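# Hang a picture frame level on a screw

## Task

Get the picture frame to hang level on the screw with nothing holding it, resting on the screw's shank (not its head) at the frame's balance point, while the loose display board is still standing upright by itself when you finish.

## Robot and tools

Robot: two arms, left_arm and right_arm, each ending in a two-finger gripper. Loose objects may occasionally get a small external nudge. Anything that leaves the table, or is set down off it and left, counts as failure.

Frame: all positions and orientations are in one scene frame. Origin is at table-top height, halfway between the two arms' nominal bases. +z points up, +x points out over the table, and left_arm sits on the +y side (arm names do not match image left/right). Actual bases are offset from nominal; a BASES line, if present, gives their calibrated location. Reported hand poses can be a few centimetres off, more at long reach. On a gripper, +z runs along the fingers and the fingers close along its y axis. end_effector_position is the point between the pads, roughly 5 mm short of the tips.

Row format (shared by execute_actions and move): one flat list of 16 numbers covering both arms, even if only one moves: left_arm x, y, z, qw, qx, qy, qz, opening, then right_arm in the same order. x, y, z are an absolute target position in metres, scene frame; qw..qz are an absolute orientation quaternion, w first. Opening is a scale from -1 (closed) to +1 (fully open, 0.070 m). To hold an arm still, resend its last reported pose and the desired opening each time; to keep orientation steady, reuse one fixed target quaternion rather than the drifting reported one. Each step the controller limits commanded orientation to 32 degrees from the measured one.

execute_actions: argument actions is a list with at most one item. Empty list [] just returns state (with pictures). An item {"rows": [...], "steps": n} runs up to 15 control steps of 1/30 s; each row is one step, the final row repeats if rows run short; at least 5 steps. Each target must lie within 0.6 m of that arm's last reported position along each gripper axis, or the call is refused and nothing is sent. {"steps": n} alone waits up to 300 steps counted from the previous result, your thinking time included. Optional cameras: list of names, ["all"], or []. Pictures come only for an empty actions list or when requested.

move: target is one 16-number row or up to 15 rows; the gripper follows a straight line to each. speed in m/s (0.002 to 2.2, default 0.25; rotation capped at twice that in rad/s), one value or one per target. blend in metres rounds corners between listed targets. blocking=false returns about 0.5 s after start. Moves last at least 0.5 s and stop after 10 s. Paths ignore obstacles and the other arm; faster moves lag and overshoot more and strike harder, and aiming further past a contact presses harder. Avoid paths near an arm's own base (swing around it), since that can flip the shoulder posture. Opening changes on the first target go out at the start; later ones are applied once everything is at rest at that target. The result has a move: line: done (within 3 mm and 2 degrees), off_target, moving, held, or fault, plus limits=paced (pose clipped) or limits=held (steps withheld). Done does not mean no contact.

wait: seconds 0 to 10; lets the scene run without new commands, ending early if a move finishes. stop: brakes a running move (needs braking distance; fingers keep moving). zoom_image: camera (cam_head_left, cam_head_right, cam_left_wrist, cam_right_wrist) and region [x0, y0, x1, y1] in pixels, at most 504 by 504, from that camera's latest image. finished_scene: scene number; ends the scene irreversibly and reports the result; the outcome must hold with the robot letting go.

Gripping: grip_measured reads on the opening scale; the last Joint positions value is opening in metres. To grasp, command about 0.05 below the reading at first contact for full force (less for lighter). Closing fully takes at least about 1.0 s. Parts thinner than about 2 mm get reduced force. Pads push about 20 N max. Never close a gripper on the other arm's fingers.

Safety: the controller withholds commands that bring one arm too near the other (fingers excepted), but contact can still happen and a hard collision between arms can fail the scene. Contact torque at a joint's load limit (waist, shoulder, elbow 21.6 N m; forearm roll, wrist pitch, wrist roll 7.52 N m, motors only about 4 N m) stops that arm for 10 s. Holding loads, stretching out, or pushing at unreachable poses heats motors; a MOTOR HOT line appears at 65 °C and at 80 °C the arm drops and its gripper releases for 30 to 60 s. Don't drop or release moving parts, slam, or shove hard; knocking the freestanding display board over ruins the goal. Smooth, low-effort motion is preferred.

Results are captured 5 steps before an action ends; those steps execute afterward. Hand target in a result shows the pose currently being driven toward. Joint ranges and torque readings are as listed; torques are noisy, offset, and include gravity. Camera images are 896x504; calibration (K, distortion, T_world_to_cam) is given per camera and may be slightly off.

Each tool is called after ">>>" as name([rows], argument=value, ...), one row to a line, values as JSON.

## Session

>>> execute_actions(actions=[])

Scene clock: 0.00 s of 4500.00 s.
left_arm: end_effector_position=(+0.3510, +0.5999, +0.2155) grip_measured=+0.59 end_effector_quat_wxyz=(+0.247, -0.380, +0.744, +0.491) | right_arm: end_effector_position=(+0.3748, -0.3621, +0.2306) grip_measured=+0.98 end_effector_quat_wxyz=(+0.266, -0.127, +0.954, +0.046)
Joint positions: left_arm=[0.435 2.012 -1.399 1.391 1.016 -1.325 0.056] | right_arm=[-0.326 1.505 -1.187 0.405 0.93 -0.792 0.069]
Joint torques (N m): no reading
Motor temperatures (°C): left_arm=[31 31 32 33 36 30] | right_arm=[30 30 33 35 39 32]
Hand target: left_arm +0.3510, +0.5999, +0.2155; +0.247, -0.380, +0.744, +0.491 | right_arm +0.3748, -0.3621, +0.2306; +0.266, -0.127, +0.954, +0.046

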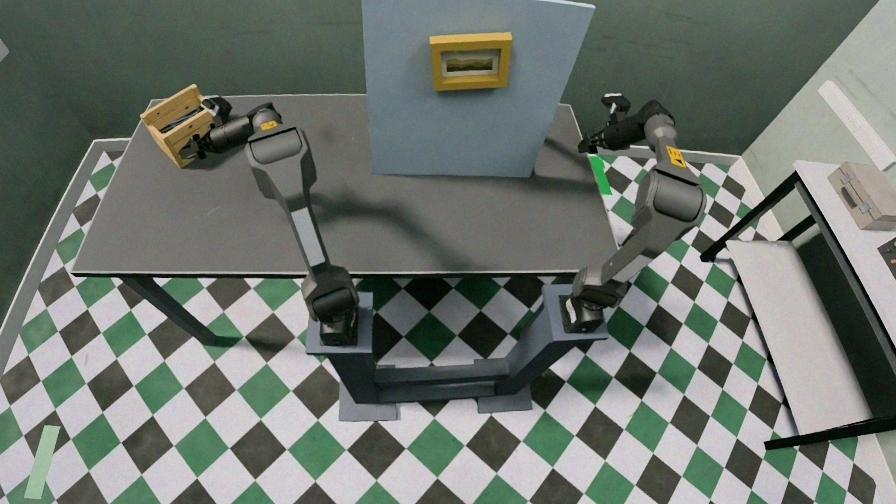

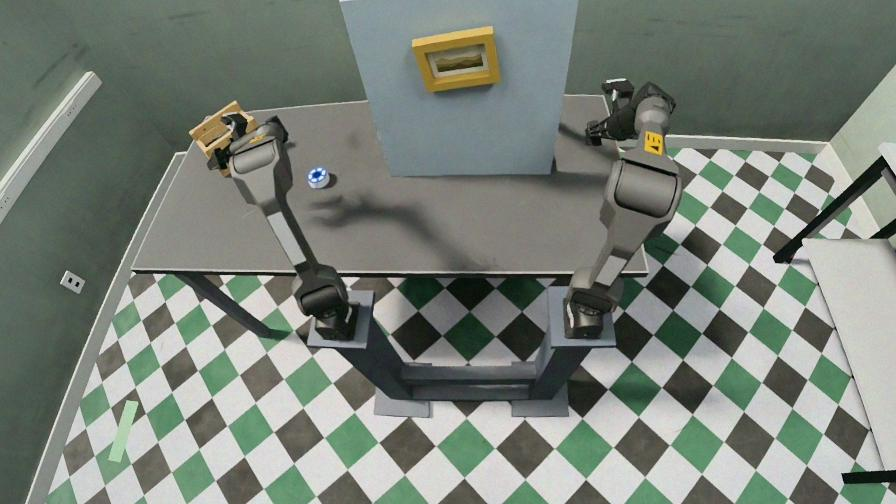

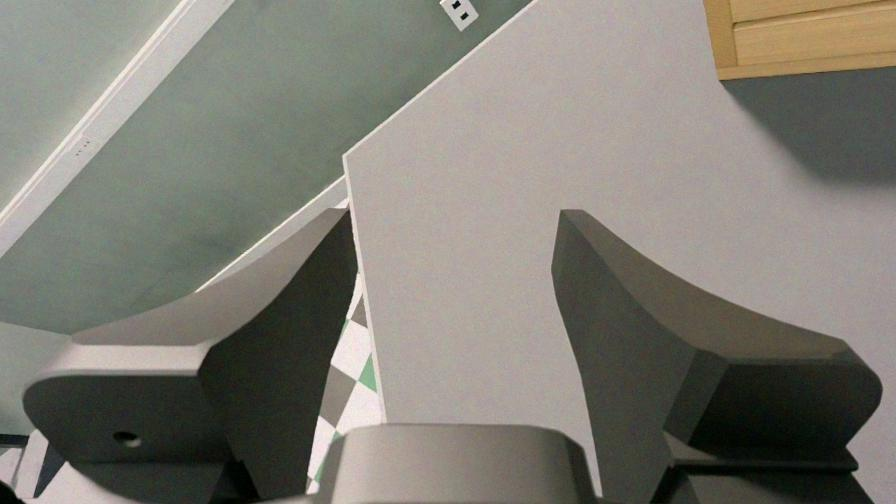

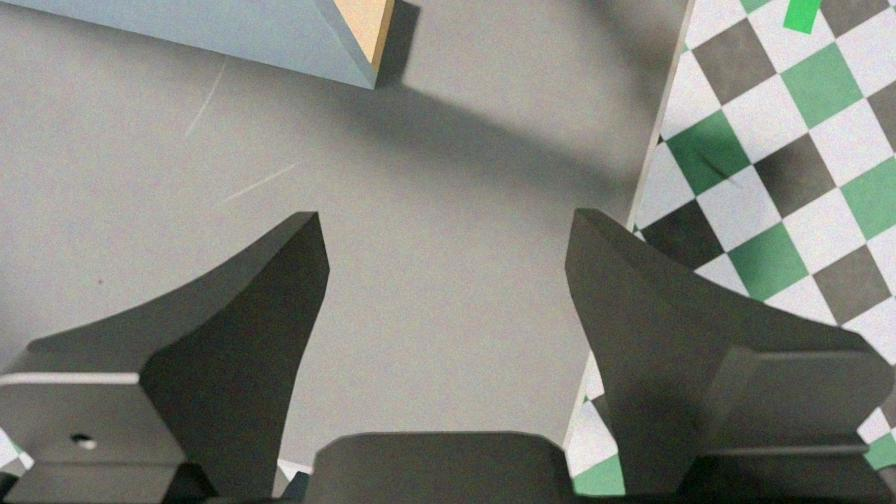

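>>> zoom_image(camera="cam_head_left", region=[360, 0, 600, 180])

>>> zoom_image(camera="cam_head_right", region=[340, 0, 580, 180])

>>> zoom_image(camera="cam_head_left", region=[420, 20, 520, 100])

>>> zoom_image(camera="cam_head_left", region=[120, 60, 300, 180])

Scaled by 2.100 from the camera's 896x504 image, which has a finer 1280x720 frame.

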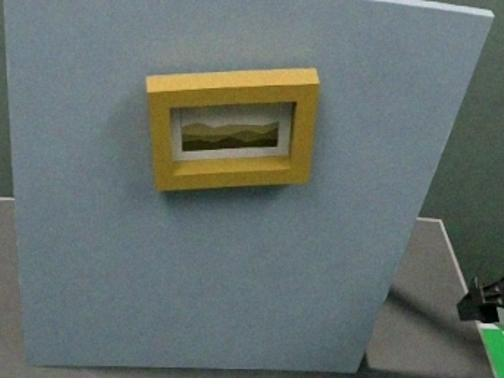

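Scaled by 2.100 from the camera's 896x504 image, which has a finer 1280x720 frame.

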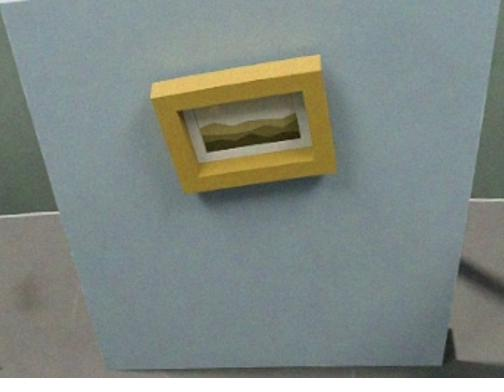

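Scaled by 5.040 from the camera's 896x504 image, which has a finer 1280x720 frame.

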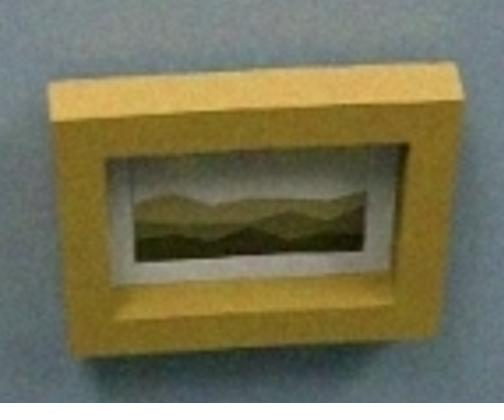

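Scaled by 2.800 from the camera's 896x504 image, which has a finer 1280x720 frame.

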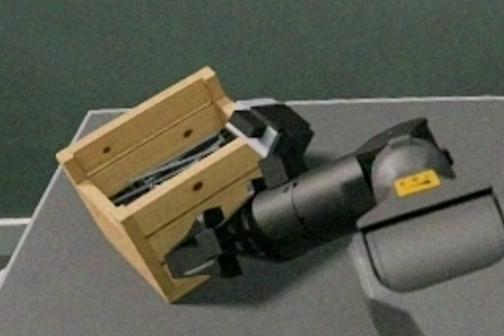

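>>> move(target=[0.351,0.5999,0.2155,0.247,-0.380,0.744,0.491,0.59,0.29,-0.045,0.38,0.899,0,0.438,0,-1])

>>> zoom_image(camera="cam_right_wrist", region=[196, 0, 700, 504])

Scene clock: 13.07 s of 4500.00 s.
left_arm: end_effector_position=(+0.3508, +0.6000, +0.2155) grip_measured=+0.59 end_effector_quat_wxyz=(+0.247, -0.380, +0.744, +0.491) | right_arm: end_effector_position=(+0.2902, -0.0448, +0.3807) grip_measured=-1.00 end_effector_quat_wxyz=(+0.800, -0.158, +0.574, +0.077)
Joint positions: left_arm=[0.435 2.013 -1.399 1.391 1.018 -1.325 0.056] | right_arm=[1.183 1.404 -0.638 0.811 -1.225 -0.804 0]
Joint torques (N m): left_arm=[-0.77 -7.73 -3.15 0.49 0.5 -0.06] | right_arm=[-0.58 -3.86 -3.16 -0.59 -0.73 0.07]
Motor temperatures (°C): left_arm=[31 32 33 33 36 30] | right_arm=[30 30 34 35 39 32]
Hand target: left_arm +0.3510, +0.5999, +0.2155; +0.247, -0.380, +0.744, +0.491 | right_arm +0.2902, -0.0451, +0.3803; +0.799, -0.158, +0.574, +0.077
Off the commanded pose: left_arm 0.000 m, 0 deg | right_arm 0.001 m, 28 deg.
joint sent to its limit (right arm) — joint 5 (wrist pitch), lower limit.
Kept back: nothing.
move: off_target (right_arm)
camera_calibration:
cam_left_wrist: T_world_to_cam=[[0.800807, -0.211152, -0.560466, -0.0299846], [-0.482053, -0.782585, -0.393935, 0.724154], [-0.355432, 0.585641, -0.728487, 0.0520217], [0, 0, 0, 1]] pos_world=[0.391583, 0.529915, 0.306362]
cam_right_wrist: T_world_to_cam=[[0.309028, -0.942777, 0.12519, -0.178916], [-0.295576, -0.220321, -0.929566, 0.423546], [0.903956, 0.250259, -0.346748, -0.0007078], [0, 0, 0, 1]] pos_world=[0.18112, -0.0751851, 0.415867]

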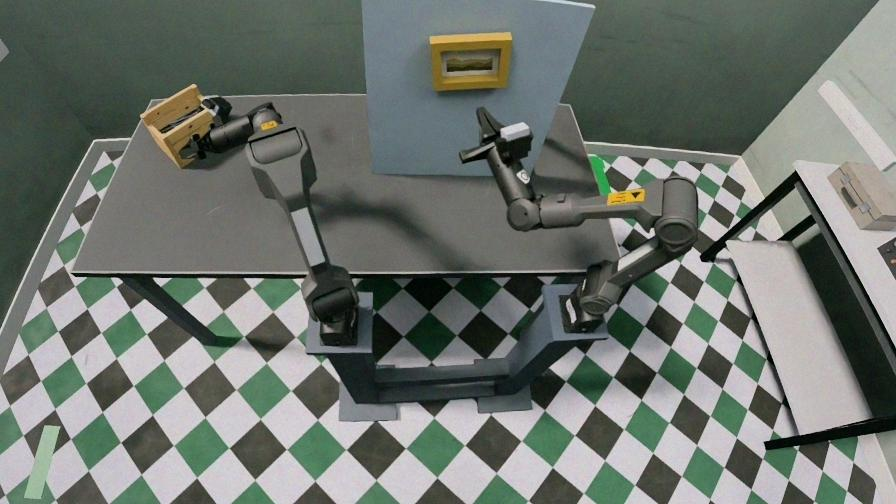

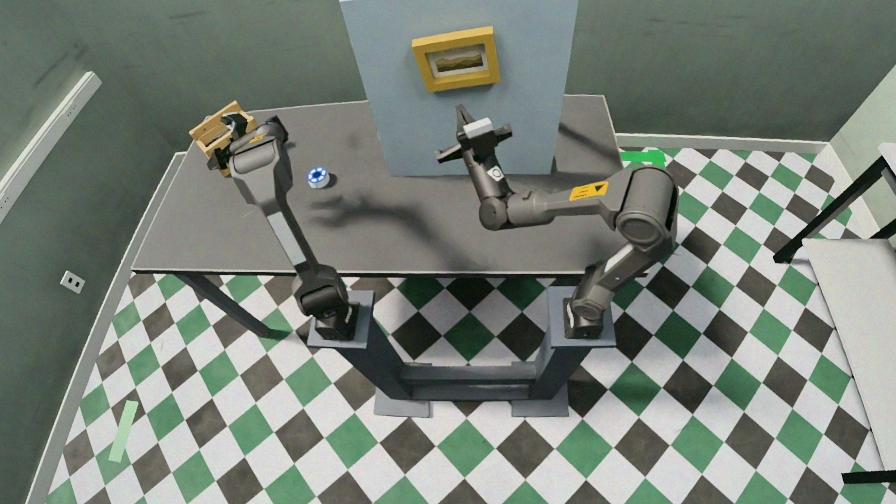

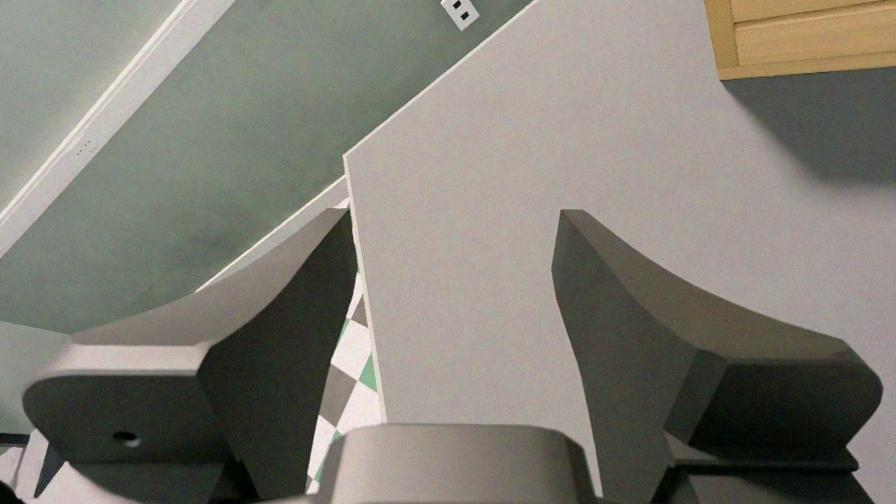

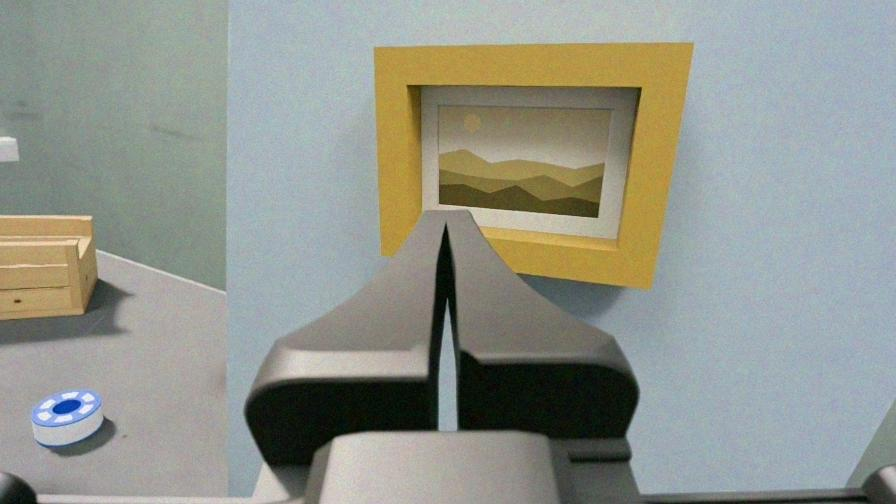

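Scaled by 1.000.

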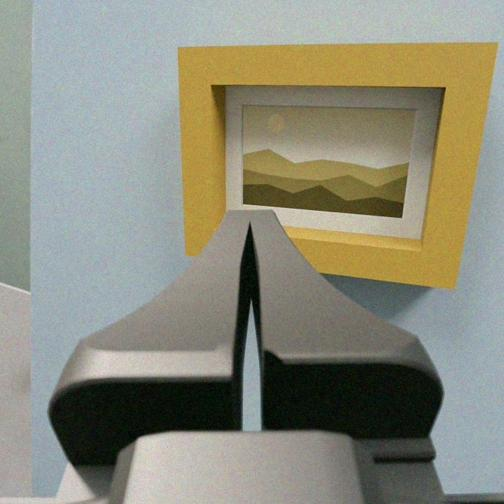

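>>> move([
  [0.351,0.5999,0.2155,0.247,-0.380,0.744,0.491,0.59,0.25,-0.15,0.45,0.7071,0,0.7071,0,-1],
  [0.351,0.5999,0.2155,0.247,-0.380,0.744,0.491,0.59,0.40,-0.20,0.495,0.644,-0.352,0.521,0.434,-1],
], cameras=["cam_right_wrist","cam_head_left"])

Scene clock: 18.80 s of 4500.00 s.
left_arm: end_effector_position=(+0.3508, +0.6000, +0.2155) grip_measured=+0.59 end_effector_quat_wxyz=(+0.247, -0.380, +0.744, +0.491) | right_arm: end_effector_position=(+0.4002, -0.1993, +0.4952) grip_measured=-1.00 end_effector_quat_wxyz=(+0.669, -0.281, +0.590, +0.355)
Joint positions: left_arm=[0.435 2.013 -1.399 1.391 1.018 -1.325 0.056] | right_arm=[-0.246 1.489 -1.341 1.75 1.216 -1.647 0]
Joint torques (N m): left_arm=[-0.67 -7.73 -3.19 0.58 0.44 -0.06] | right_arm=[-0.46 -5.64 -3.53 1.04 0.08 0.05]
Motor temperatures (°C): left_arm=[31 32 33 33 36 30] | right_arm=[30 30 34 35 39 32]
Hand target: left_arm +0.3510, +0.5999, +0.2155; +0.247, -0.380, +0.744, +0.491 | right_arm +0.4001, -0.1996, +0.4951; +0.669, -0.280, +0.590, +0.355
Off the commanded pose: left_arm 0.000 m, 0 deg | right_arm 0.001 m, 15 deg.
joint sent to its limit (right arm) — joint 4 (forearm roll), upper limit; joint 5 (wrist pitch), upper limit.
Kept back: nothing.
move: off_target (right_arm)
camera_calibration:
cam_right_wrist: T_world_to_cam=[[0.801239, -0.592506, -0.0833807, -0.396788], [-0.348983, -0.349567, -0.869491, 0.494205], [0.486031, 0.725769, -0.486861, 0.309534], [0, 0, 0, 1]] pos_world=[0.339949, -0.286992, 0.547322]
Images, in order (width x height): cam_head_left 896x504, cam_right_wrist 896x504.

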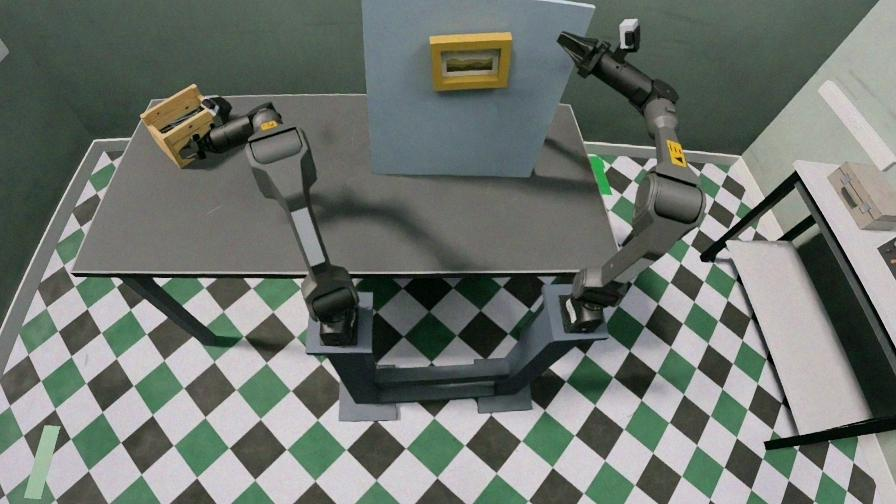

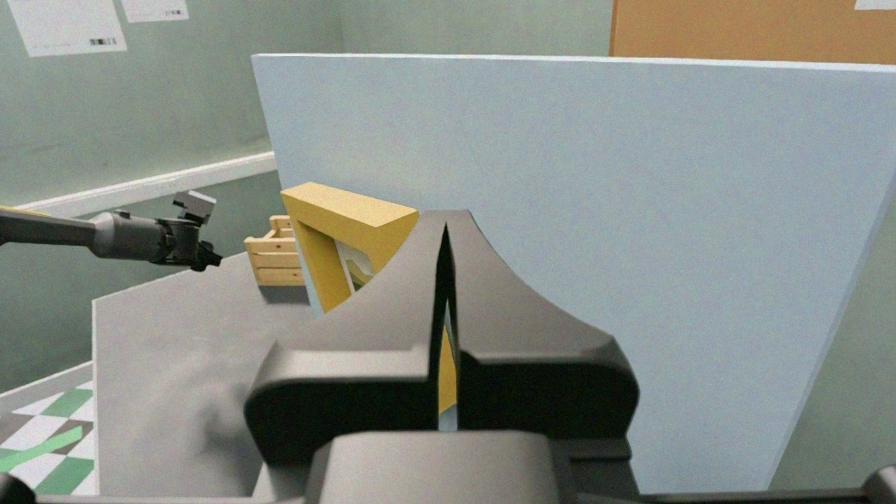

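>>> zoom_image(camera="cam_right_wrist", region=[260, 160, 440, 280])

Scaled by 2.800 from the camera's 896x504 image, which has a finer 1280x720 frame.

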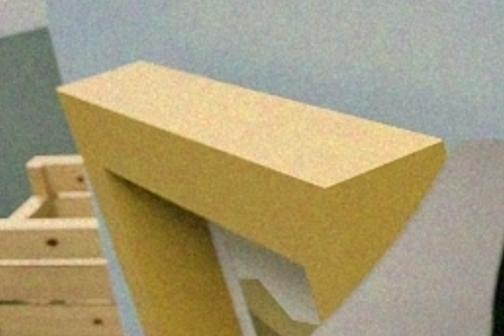

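>>> move([
  [0.351,0.5999,0.2155,0.247,-0.380,0.744,0.491,0.59,0.33,-0.20,0.60,0.326,0,0.946,0,1],
  [0.351,0.5999,0.2155,0.247,-0.380,0.744,0.491,0.59,0.46,-0.04,0.61,0.326,0,0.946,0,1],
], cameras=["cam_right_wrist","cam_head_left"])

>>> zoom_image(camera="cam_right_wrist", region=[300, 150, 600, 350])

Scene clock: 24.17 s of 4500.00 s.
left_arm: end_effector_position=(+0.3508, +0.6000, +0.2155) grip_measured=+0.59 end_effector_quat_wxyz=(+0.247, -0.380, +0.744, +0.491) | right_arm: end_effector_position=(+0.4595, -0.0402, +0.6096) grip_measured=+0.98 end_effector_quat_wxyz=(+0.683, -0.058, +0.709, +0.166)
Joint positions: left_arm=[0.435 2.013 -1.399 1.391 1.018 -1.325 0.056] | right_arm=[0.711 2.027 -2.797 -0.468 0.924 0.457 0.069]
Joint torques (N m): left_arm=[-0.55 -7.72 -2.86 0.65 0.39 -0.04] | right_arm=[-0.36 -8.32 -2.63 -0.38 -0.67 0.24]
Motor temperatures (°C): left_arm=[31 32 33 33 36 30] | right_arm=[30 31 34 35 39 32]
Hand target: left_arm +0.3510, +0.5999, +0.2155; +0.247, -0.380, +0.744, +0.491 | right_arm +0.4596, -0.0403, +0.6093; +0.683, -0.057, +0.709, +0.166
Off the commanded pose: left_arm 0.000 m, 0 deg | right_arm 0.001 m, 54 deg; orientation clipped.
elbow stopped short (right arm): the move would have taken joint 3 (elbow) straighter than the controller allows.
elbow read too straight (right arm): the controller reads joint 3 (elbow) straighter than it allows; while it does, the hand can move without a command.
Kept back: nothing.
move: off_target (right_arm); limits=paced
camera_calibration:
cam_right_wrist: T_world_to_cam=[[0.296175, -0.935166, -0.194283, -0.05464], [-0.637637, -0.0421459, -0.769183, 0.753858], [0.711125, 0.351695, -0.608779, 0.176828], [0, 0, 0, 1]] pos_world=[0.371124, -0.081515, 0.676889]
Images, in order (width x height): cam_head_left 896x504, cam_right_wrist 896x504.

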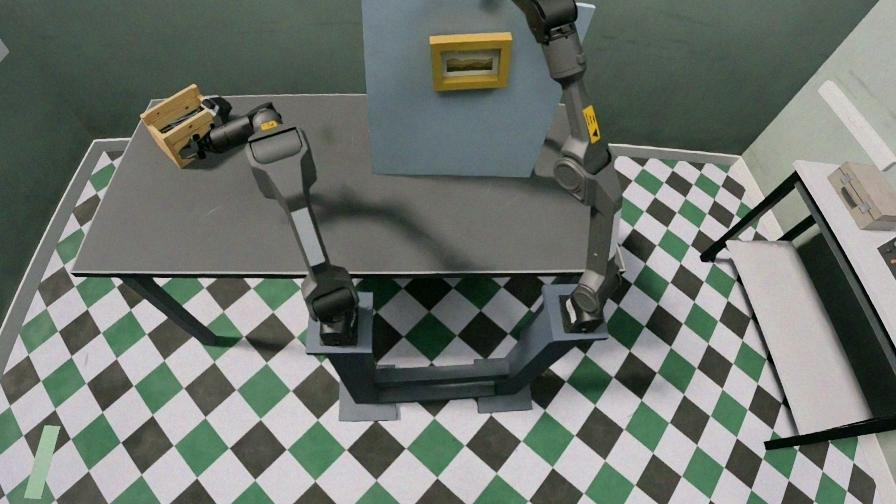

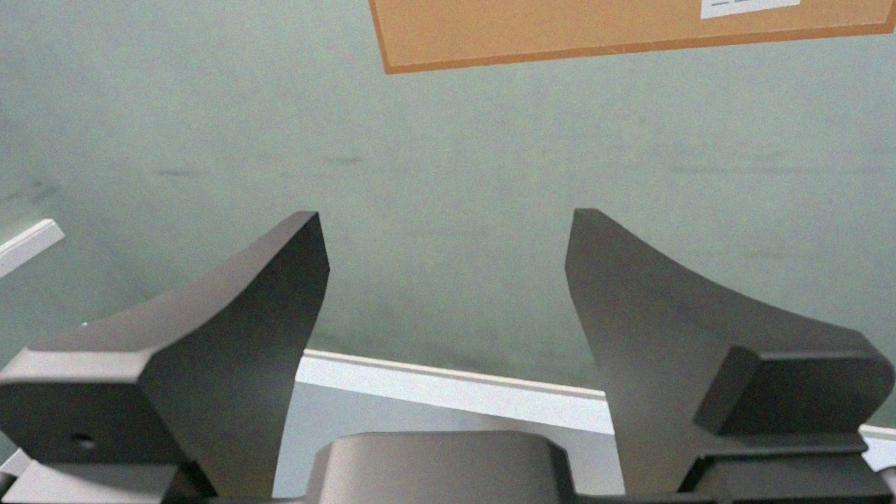

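Scaled by 1.680 from the camera's 896x504 image, which has a finer 1280x720 frame.

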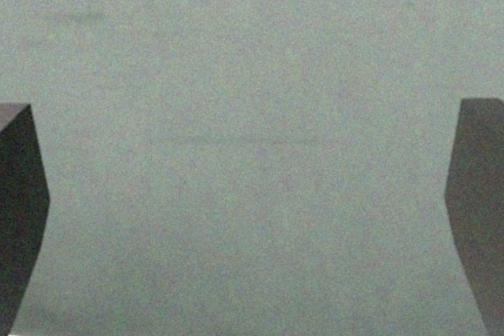

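>>> move([
  [0.351,0.5999,0.2155,0.247,-0.380,0.744,0.491,0.59,0.30,-0.10,0.55,0.683,-0.058,0.709,0.166,1],
  [0.351,0.5999,0.2155,0.247,-0.380,0.744,0.491,0.59,0.34,-0.04,0.429,0.529,0.469,0.529,0.469,1],
], cameras=["cam_right_wrist","cam_head_left","cam_head_right"])

Scene clock: 28.97 s of 4500.00 s.
left_arm: end_effector_position=(+0.3508, +0.6000, +0.2155) grip_measured=+0.59 end_effector_quat_wxyz=(+0.247, -0.380, +0.744, +0.491) | right_arm: end_effector_position=(+0.3401, -0.0400, +0.4293) grip_measured=+0.98 end_effector_quat_wxyz=(+0.358, +0.352, +0.747, +0.435)
Joint positions: left_arm=[0.435 2.013 -1.399 1.391 1.018 -1.325 0.056] | right_arm=[0.917 1.365 -1.408 -0.711 0.67 2.092 0.069]
Joint torques (N m): left_arm=[-0.43 -7.79 -2.95 0.66 0.32 -0.03] | right_arm=[-0.17 -5.06 -3.86 -0.57 -0.56 0.21]
Motor temperatures (°C): left_arm=[31 33 33 33 36 30] | right_arm=[30 31 34 35 39 32]
Hand target: left_arm +0.3510, +0.5999, +0.2155; +0.247, -0.380, +0.744, +0.491 | right_arm +0.3402, -0.0402, +0.4292; +0.358, +0.352, +0.747, +0.435
Off the commanded pose: left_arm 0.000 m, 0 deg | right_arm 0.000 m, 35 deg; orientation clipped.
joint sent to its limit (right arm) — joint 6 (wrist roll), upper limit.
Kept back: nothing.
move: off_target (right_arm); limits=paced
camera_calibration:
cam_right_wrist: T_world_to_cam=[[-0.242337, -0.344174, -0.907092, 0.458679], [-0.897906, 0.433695, 0.0753278, 0.284195], [0.367475, 0.832738, -0.414136, 0.204474], [0, 0, 0, 1]] pos_world=[0.291196, -0.135662, 0.479337]
Images, in order (width x height): cam_head_left 896x504, cam_head_right 896x504, cam_right_wrist 896x504.

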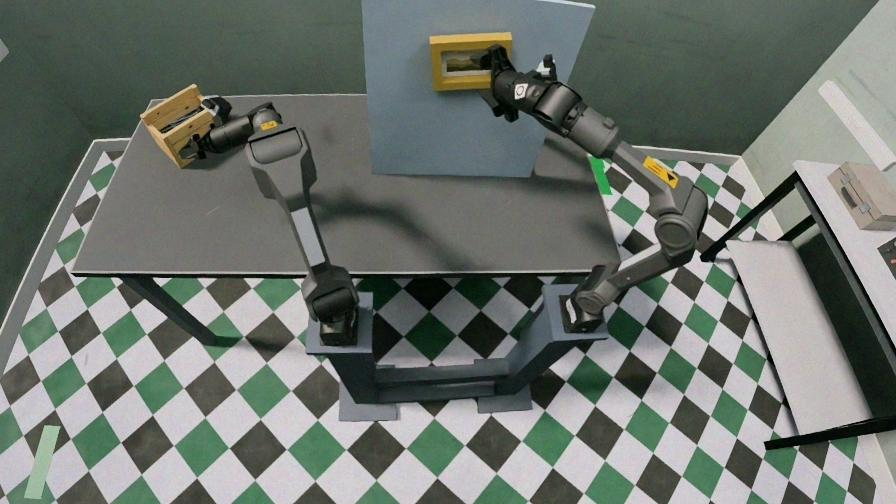

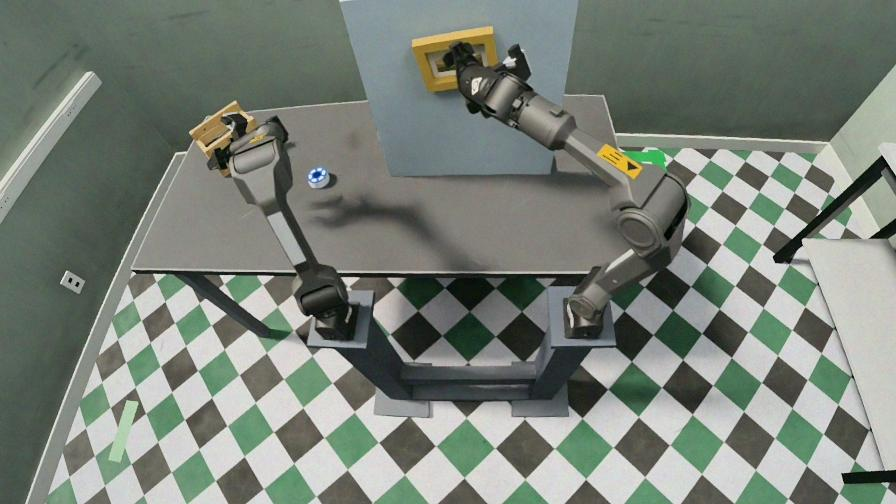

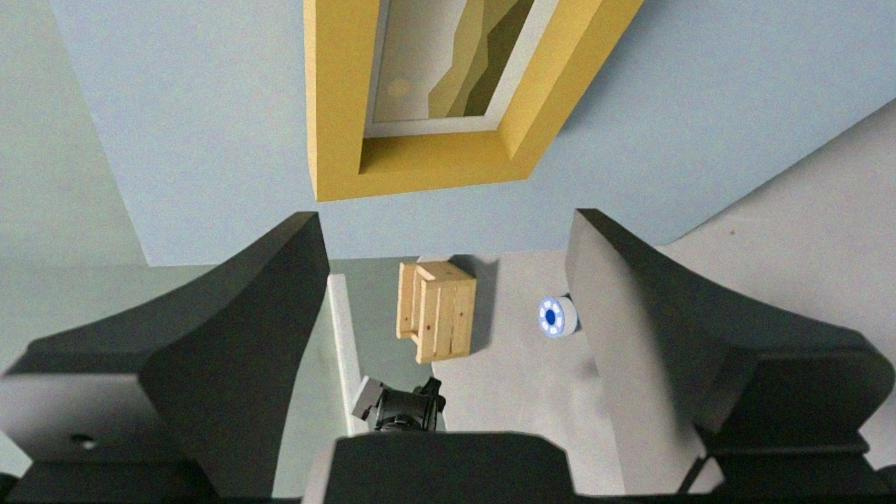

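>>> move([
  [0.351,0.5999,0.2155,0.247,-0.380,0.744,0.491,0.59,0.27,-0.10,0.43,0.7071,0,0.7071,0,1],
  [0.351,0.5999,0.2155,0.247,-0.380,0.744,0.491,0.59,0.33,-0.04,0.429,0.469,-0.529,0.469,-0.529,1],
], cameras=["cam_right_wrist","cam_head_left"])

Scene clock: 35.83 s of 4500.00 s.
left_arm: end_effector_position=(+0.3508, +0.6000, +0.2155) grip_measured=+0.59 end_effector_quat_wxyz=(+0.247, -0.380, +0.744, +0.491) | right_arm: end_effector_position=(+0.3301, -0.0399, +0.4291) grip_measured=+0.98 end_effector_quat_wxyz=(-0.471, +0.532, -0.467, +0.527)
Joint positions: left_arm=[0.435 2.013 -1.399 1.391 1.018 -1.325 0.056] | right_arm=[1.243 1.537 -1.26 -1.641 1.216 0.081 0.069]
Joint torques (N m): left_arm=[-0.56 -8.31 -2.76 0.73 0.2 0.02] | right_arm=[-0.28 -5.12 -4.33 -1.01 0.09 0.36]
Motor temperatures (°C): left_arm=[31 33 33 33 36 30] | right_arm=[30 31 34 35 39 32]
Hand target: left_arm +0.3510, +0.5999, +0.2155; +0.247, -0.380, +0.744, +0.491 | right_arm +0.3302, -0.0401, +0.4290; -0.471, +0.532, -0.467, +0.527
Off the commanded pose: left_arm 0.000 m, 0 deg | right_arm 0.000 m, 1 deg.
joint sent to its limit (right arm) — joint 5 (wrist pitch), upper limit.
Kept back: nothing.
move: done
camera_calibration:
cam_right_wrist: T_world_to_cam=[[-0.00933506, 0.082154, 0.996576, -0.420581], [-0.602957, -0.795519, 0.0599316, 0.135236], [0.797719, -0.600333, 0.0569616, -0.19336], [0, 0, 0, 1]] pos_world=[0.231862, 0.026055, 0.42205]
Images, in order (width x height): cam_head_left 896x504, cam_right_wrist 896x504.

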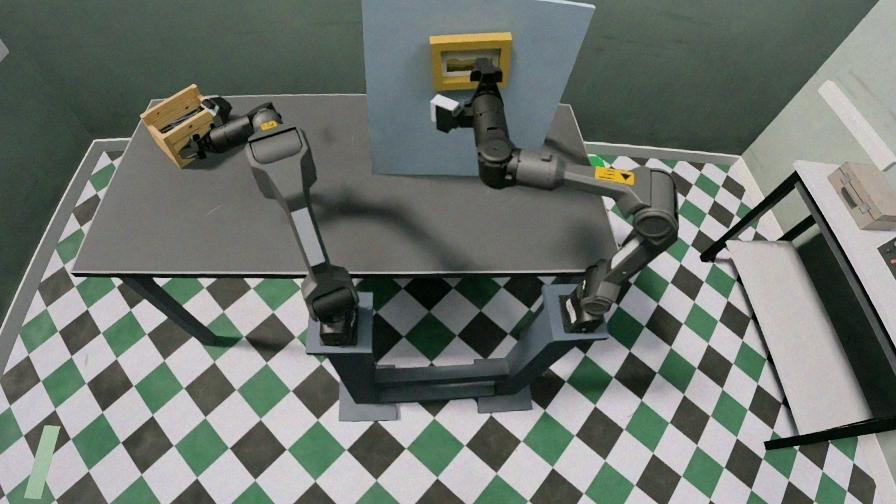

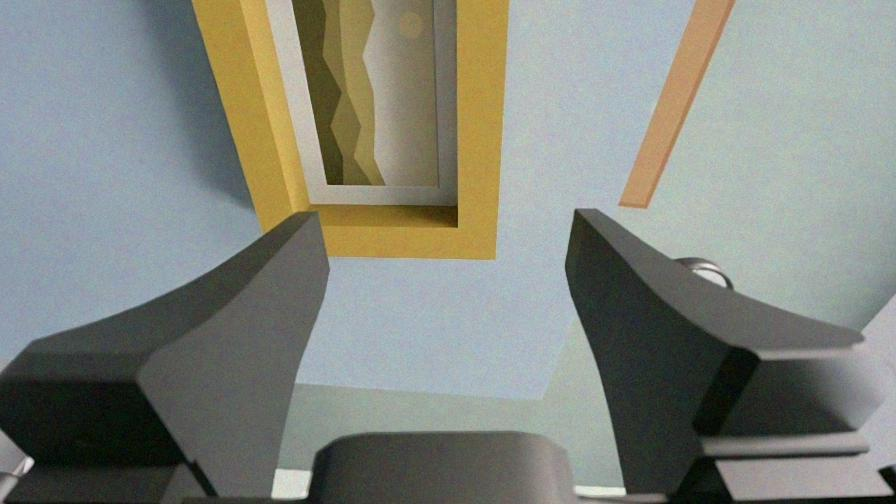

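>>> move(target=[0.351,0.5999,0.2155,0.247,-0.380,0.744,0.491,0.59,0.405,-0.04,0.436,0.469,-0.529,0.469,-0.529,1], speed=0.1)

Scene clock: 37.37 s of 4500.00 s.
left_arm: end_effector_position=(+0.3508, +0.6000, +0.2155) grip_measured=+0.59 end_effector_quat_wxyz=(+0.247, -0.380, +0.744, +0.491) | right_arm: end_effector_position=(+0.4054, -0.0397, +0.4360) grip_measured=+0.98 end_effector_quat_wxyz=(-0.469, +0.529, -0.469, +0.529)
Joint positions: left_arm=[0.435 2.013 -1.399 1.391 1.018 -1.325 0.056] | right_arm=[1.019 1.661 -1.433 -1.662 1.001 0.047 0.069]
Joint torques (N m): left_arm=[-0.3 -7.98 -2.7 0.76 0.19 -0.01] | right_arm=[0.68 -7.31 -3.63 -0.93 0.23 0.13]
Motor temperatures (°C): left_arm=[31 33 33 33 36 30] | right_arm=[30 31 34 35 39 32]
Hand target: left_arm +0.3510, +0.5999, +0.2155; +0.247, -0.380, +0.744, +0.491 | right_arm +0.4050, -0.0400, +0.4360; -0.469, +0.529, -0.469, +0.529
Off the commanded pose: left_arm 0.000 m, 0 deg | right_arm 0.000 m, 0 deg.
Kept back: nothing.
move: done
camera_calibration:
cam_left_wrist: T_world_to_cam=[[0.800807, -0.211152, -0.560466, -0.0299846], [-0.482053, -0.782585, -0.393935, 0.724154], [-0.355432, 0.585641, -0.728487, 0.0520217], [0, 0, 0, 1]] pos_world=[0.391583, 0.529915, 0.306362]
cam_right_wrist: T_world_to_cam=[[-0.00990628, 0.0812931, 0.996641, -0.426567], [-0.609745, -0.790442, 0.0584134, 0.184043], [0.792536, -0.607118, 0.0573984, -0.252034], [0, 0, 0, 1]] pos_world=[0.30774, 0.0271373, 0.42885]

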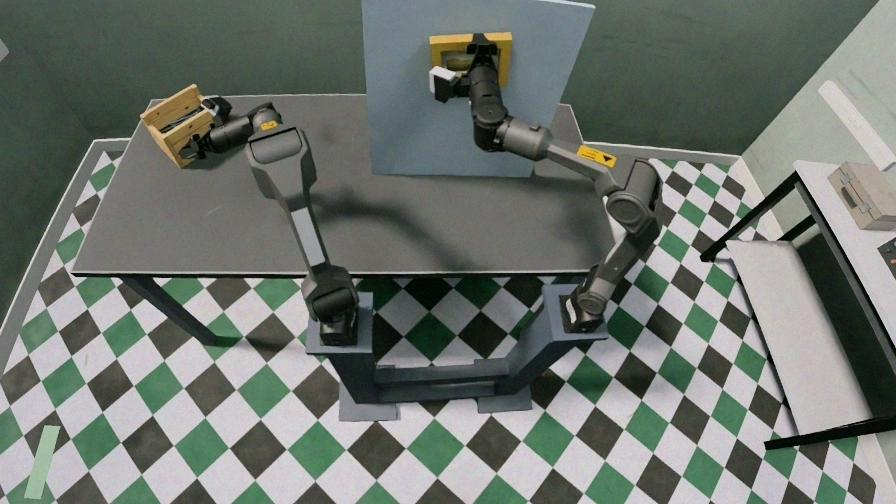

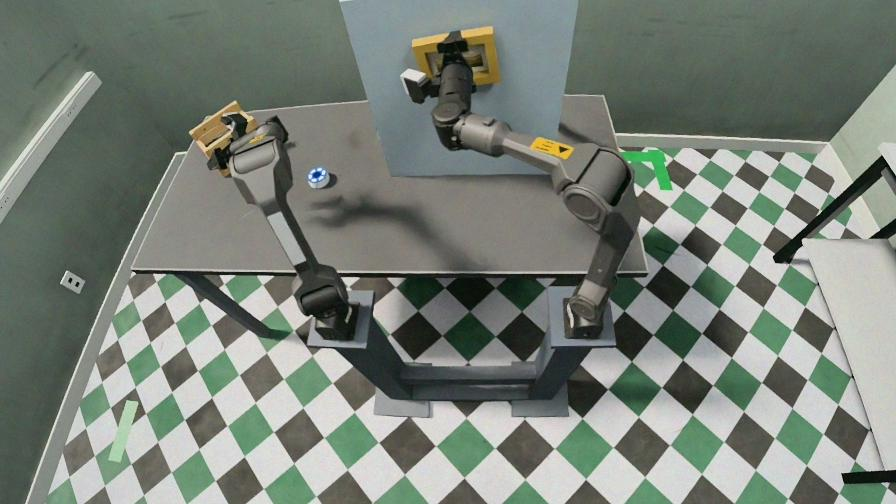

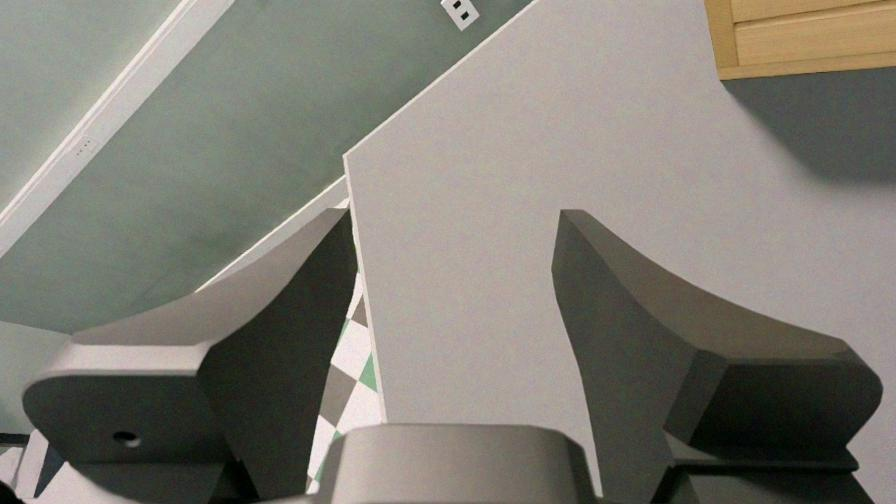

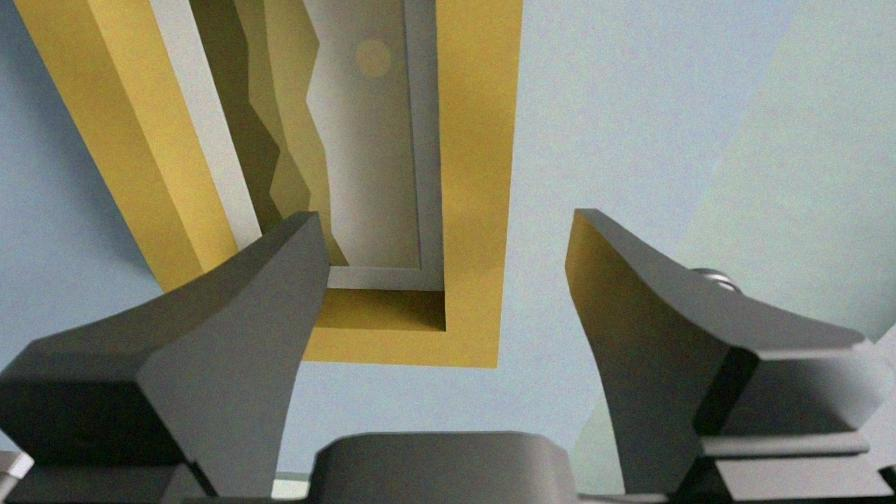

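>>> move(target=[0.351,0.5999,0.2155,0.247,-0.380,0.744,0.491,0.59,0.43,-0.04,0.446,0.469,-0.529,0.469,-0.529,1], speed=0.1, cameras=["cam_right_wrist"])

Scene clock: 38.57 s of 4500.00 s.
left_arm: end_effector_position=(+0.3508, +0.6000, +0.2155) grip_measured=+0.59 end_effector_quat_wxyz=(+0.247, -0.380, +0.744, +0.491) | right_arm: end_effector_position=(+0.4303, -0.0401, +0.4463) grip_measured=+0.98 end_effector_quat_wxyz=(-0.469, +0.529, -0.469, +0.529)
Joint positions: left_arm=[0.435 2.013 -1.399 1.391 1.018 -1.325 0.056] | right_arm=[0.955 1.711 -1.537 -1.635 0.934 -0.012 0.069]
Joint torques (N m): left_arm=[-0.26 -8.05 -2.86 0.75 0.19 0.01] | right_arm=[0.78 -6.85 -3.73 -0.98 0.18 0.31]
Motor temperatures (°C): left_arm=[31 33 33 33 36 30] | right_arm=[30 31 34 35 39 32]
Hand target: left_arm +0.3510, +0.5999, +0.2155; +0.247, -0.380, +0.744, +0.491 | right_arm +0.4300, -0.0400, +0.4460; -0.469, +0.529, -0.469, +0.529
Off the commanded pose: left_arm 0.000 m, 0 deg | right_arm 0.000 m, 0 deg.
Kept back: nothing.
move: done
camera_calibration:
cam_right_wrist: T_world_to_cam=[[-0.0103786, 0.0810649, 0.996655, -0.436495], [-0.610321, -0.790035, 0.0579035, 0.198765], [0.792086, -0.607679, 0.0576751, -0.272644], [0, 0, 0, 1]] pos_world=[0.332738, 0.0267357, 0.43925]
Images, in order (width x height): cam_right_wrist 896x504.

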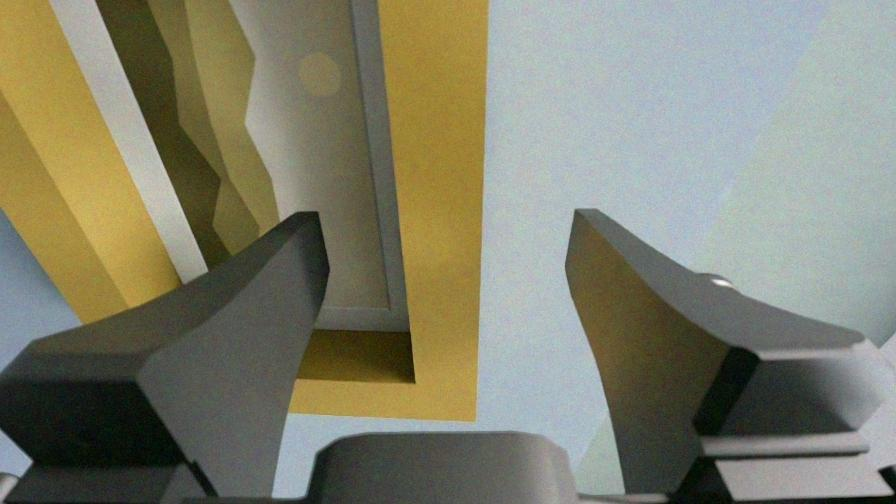

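>>> move(target=[0.351,0.5999,0.2155,0.247,-0.380,0.744,0.491,0.59,0.456,-0.04,0.446,0.469,-0.529,0.469,-0.529,1], speed=0.05, cameras=["cam_right_wrist","cam_head_left"])

Scene clock: 39.57 s of 4500.00 s.
left_arm: end_effector_position=(+0.3508, +0.6000, +0.2155) grip_measured=+0.59 end_effector_quat_wxyz=(+0.247, -0.380, +0.744, +0.491) | right_arm: end_effector_position=(+0.4559, -0.0388, +0.4460) grip_measured=+0.98 end_effector_quat_wxyz=(-0.470, +0.530, -0.468, +0.528)
Joint positions: left_arm=[0.435 2.013 -1.399 1.391 1.018 -1.325 0.056] | right_arm=[0.896 1.771 -1.617 -1.627 0.87 -0.032 0.069]
Joint torques (N m): left_arm=[-0.3 -7.91 -2.63 0.76 0.19 -0.02] | right_arm=[-5.54 -6.17 -4.39 -1.37 0.71 -0.04]
Motor temperatures (°C): left_arm=[31 33 33 33 36 30] | right_arm=[30 31 34 35 39 32]
Hand target: left_arm +0.3510, +0.5999, +0.2155; +0.247, -0.380, +0.744, +0.491 | right_arm +0.4560, -0.0400, +0.4460; -0.469, +0.529, -0.469, +0.529
Off the commanded pose: left_arm 0.000 m, 0 deg | right_arm 0.001 m, 0 deg.
Kept back: nothing.
move: done
camera_calibration:
cam_right_wrist: T_world_to_cam=[[-0.0104414, 0.0807071, 0.996683, -0.435994], [-0.607111, -0.792511, 0.057814, 0.213985], [0.794549, -0.604493, 0.057273, -0.292856], [0, 0, 0, 1]] pos_world=[0.358048, 0.0277439, 0.438949]
Images, in order (width x height): cam_head_left 896x504, cam_right_wrist 896x504.

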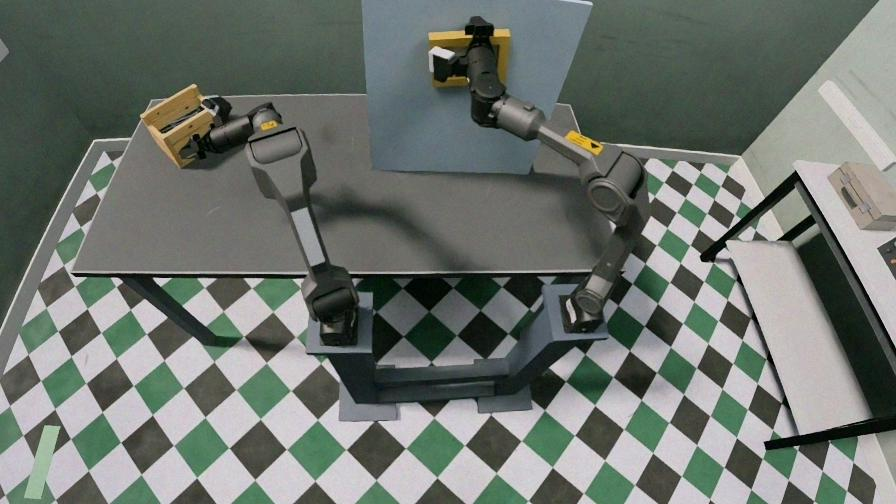

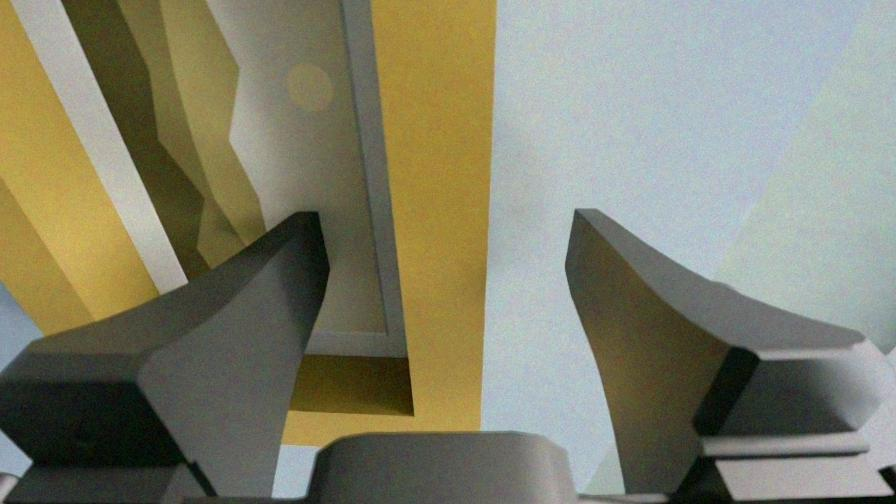

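>>> move(target=[0.351,0.5999,0.2155,0.247,-0.380,0.744,0.491,0.59,0.444,-0.04,0.446,0.469,-0.529,0.469,-0.529,1], speed=0.05, cameras=["cam_right_wrist","cam_head_left"])

Scene clock: 40.50 s of 4500.00 s.
left_arm: end_effector_position=(+0.3508, +0.6000, +0.2155) grip_measured=+0.59 end_effector_quat_wxyz=(+0.247, -0.380, +0.744, +0.491) | right_arm: end_effector_position=(+0.4441, -0.0403, +0.4458) grip_measured=+0.98 end_effector_quat_wxyz=(-0.469, +0.529, -0.470, +0.529)
Joint positions: left_arm=[0.435 2.013 -1.399 1.391 1.018 -1.325 0.056] | right_arm=[0.922 1.741 -1.577 -1.631 0.902 -0.022 0.069]
Joint torques (N m): left_arm=[-0.16 -8.15 -2.73 0.75 0.16 0] | right_arm=[0.47 -7.63 -3.98 -0.98 -0.01 0.33]
Motor temperatures (°C): left_arm=[31 33 33 33 36 30] | right_arm=[30 31 34 35 39 32]
Hand target: left_arm +0.3510, +0.5999, +0.2155; +0.247, -0.380, +0.744, +0.491 | right_arm +0.4440, -0.0400, +0.4460; -0.469, +0.529, -0.469, +0.529
Off the commanded pose: left_arm 0.000 m, 0 deg | right_arm 0.000 m, 0 deg.
Kept back: nothing.
move: done
camera_calibration:
cam_right_wrist: T_world_to_cam=[[-0.009199, 0.0812632, 0.99665, -0.436256], [-0.610978, -0.789466, 0.0587309, 0.206984], [0.791594, -0.608391, 0.0569123, -0.283082], [0, 0, 0, 1]] pos_world=[0.346536, 0.026634, 0.438749]
Images, in order (width x height): cam_head_left 896x504, cam_right_wrist 896x504.

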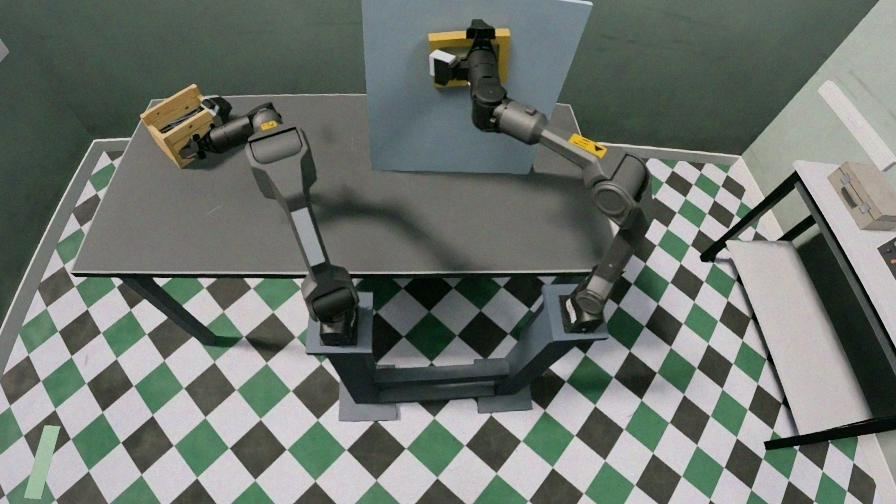

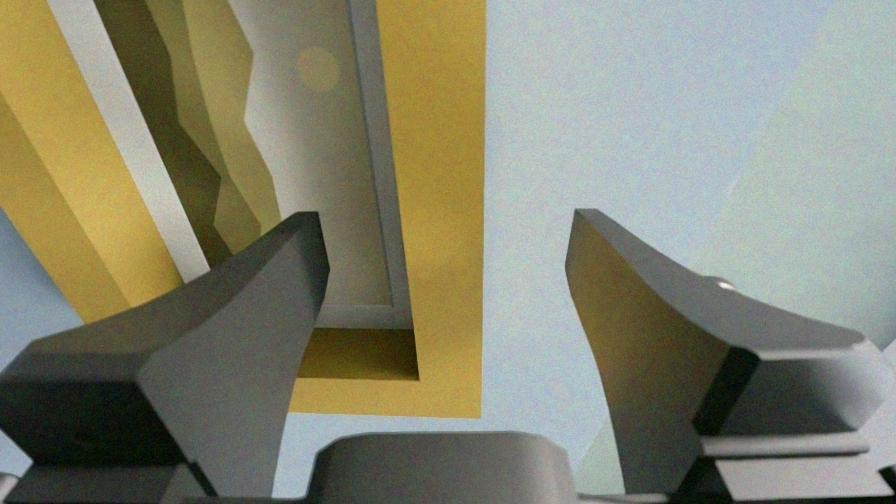

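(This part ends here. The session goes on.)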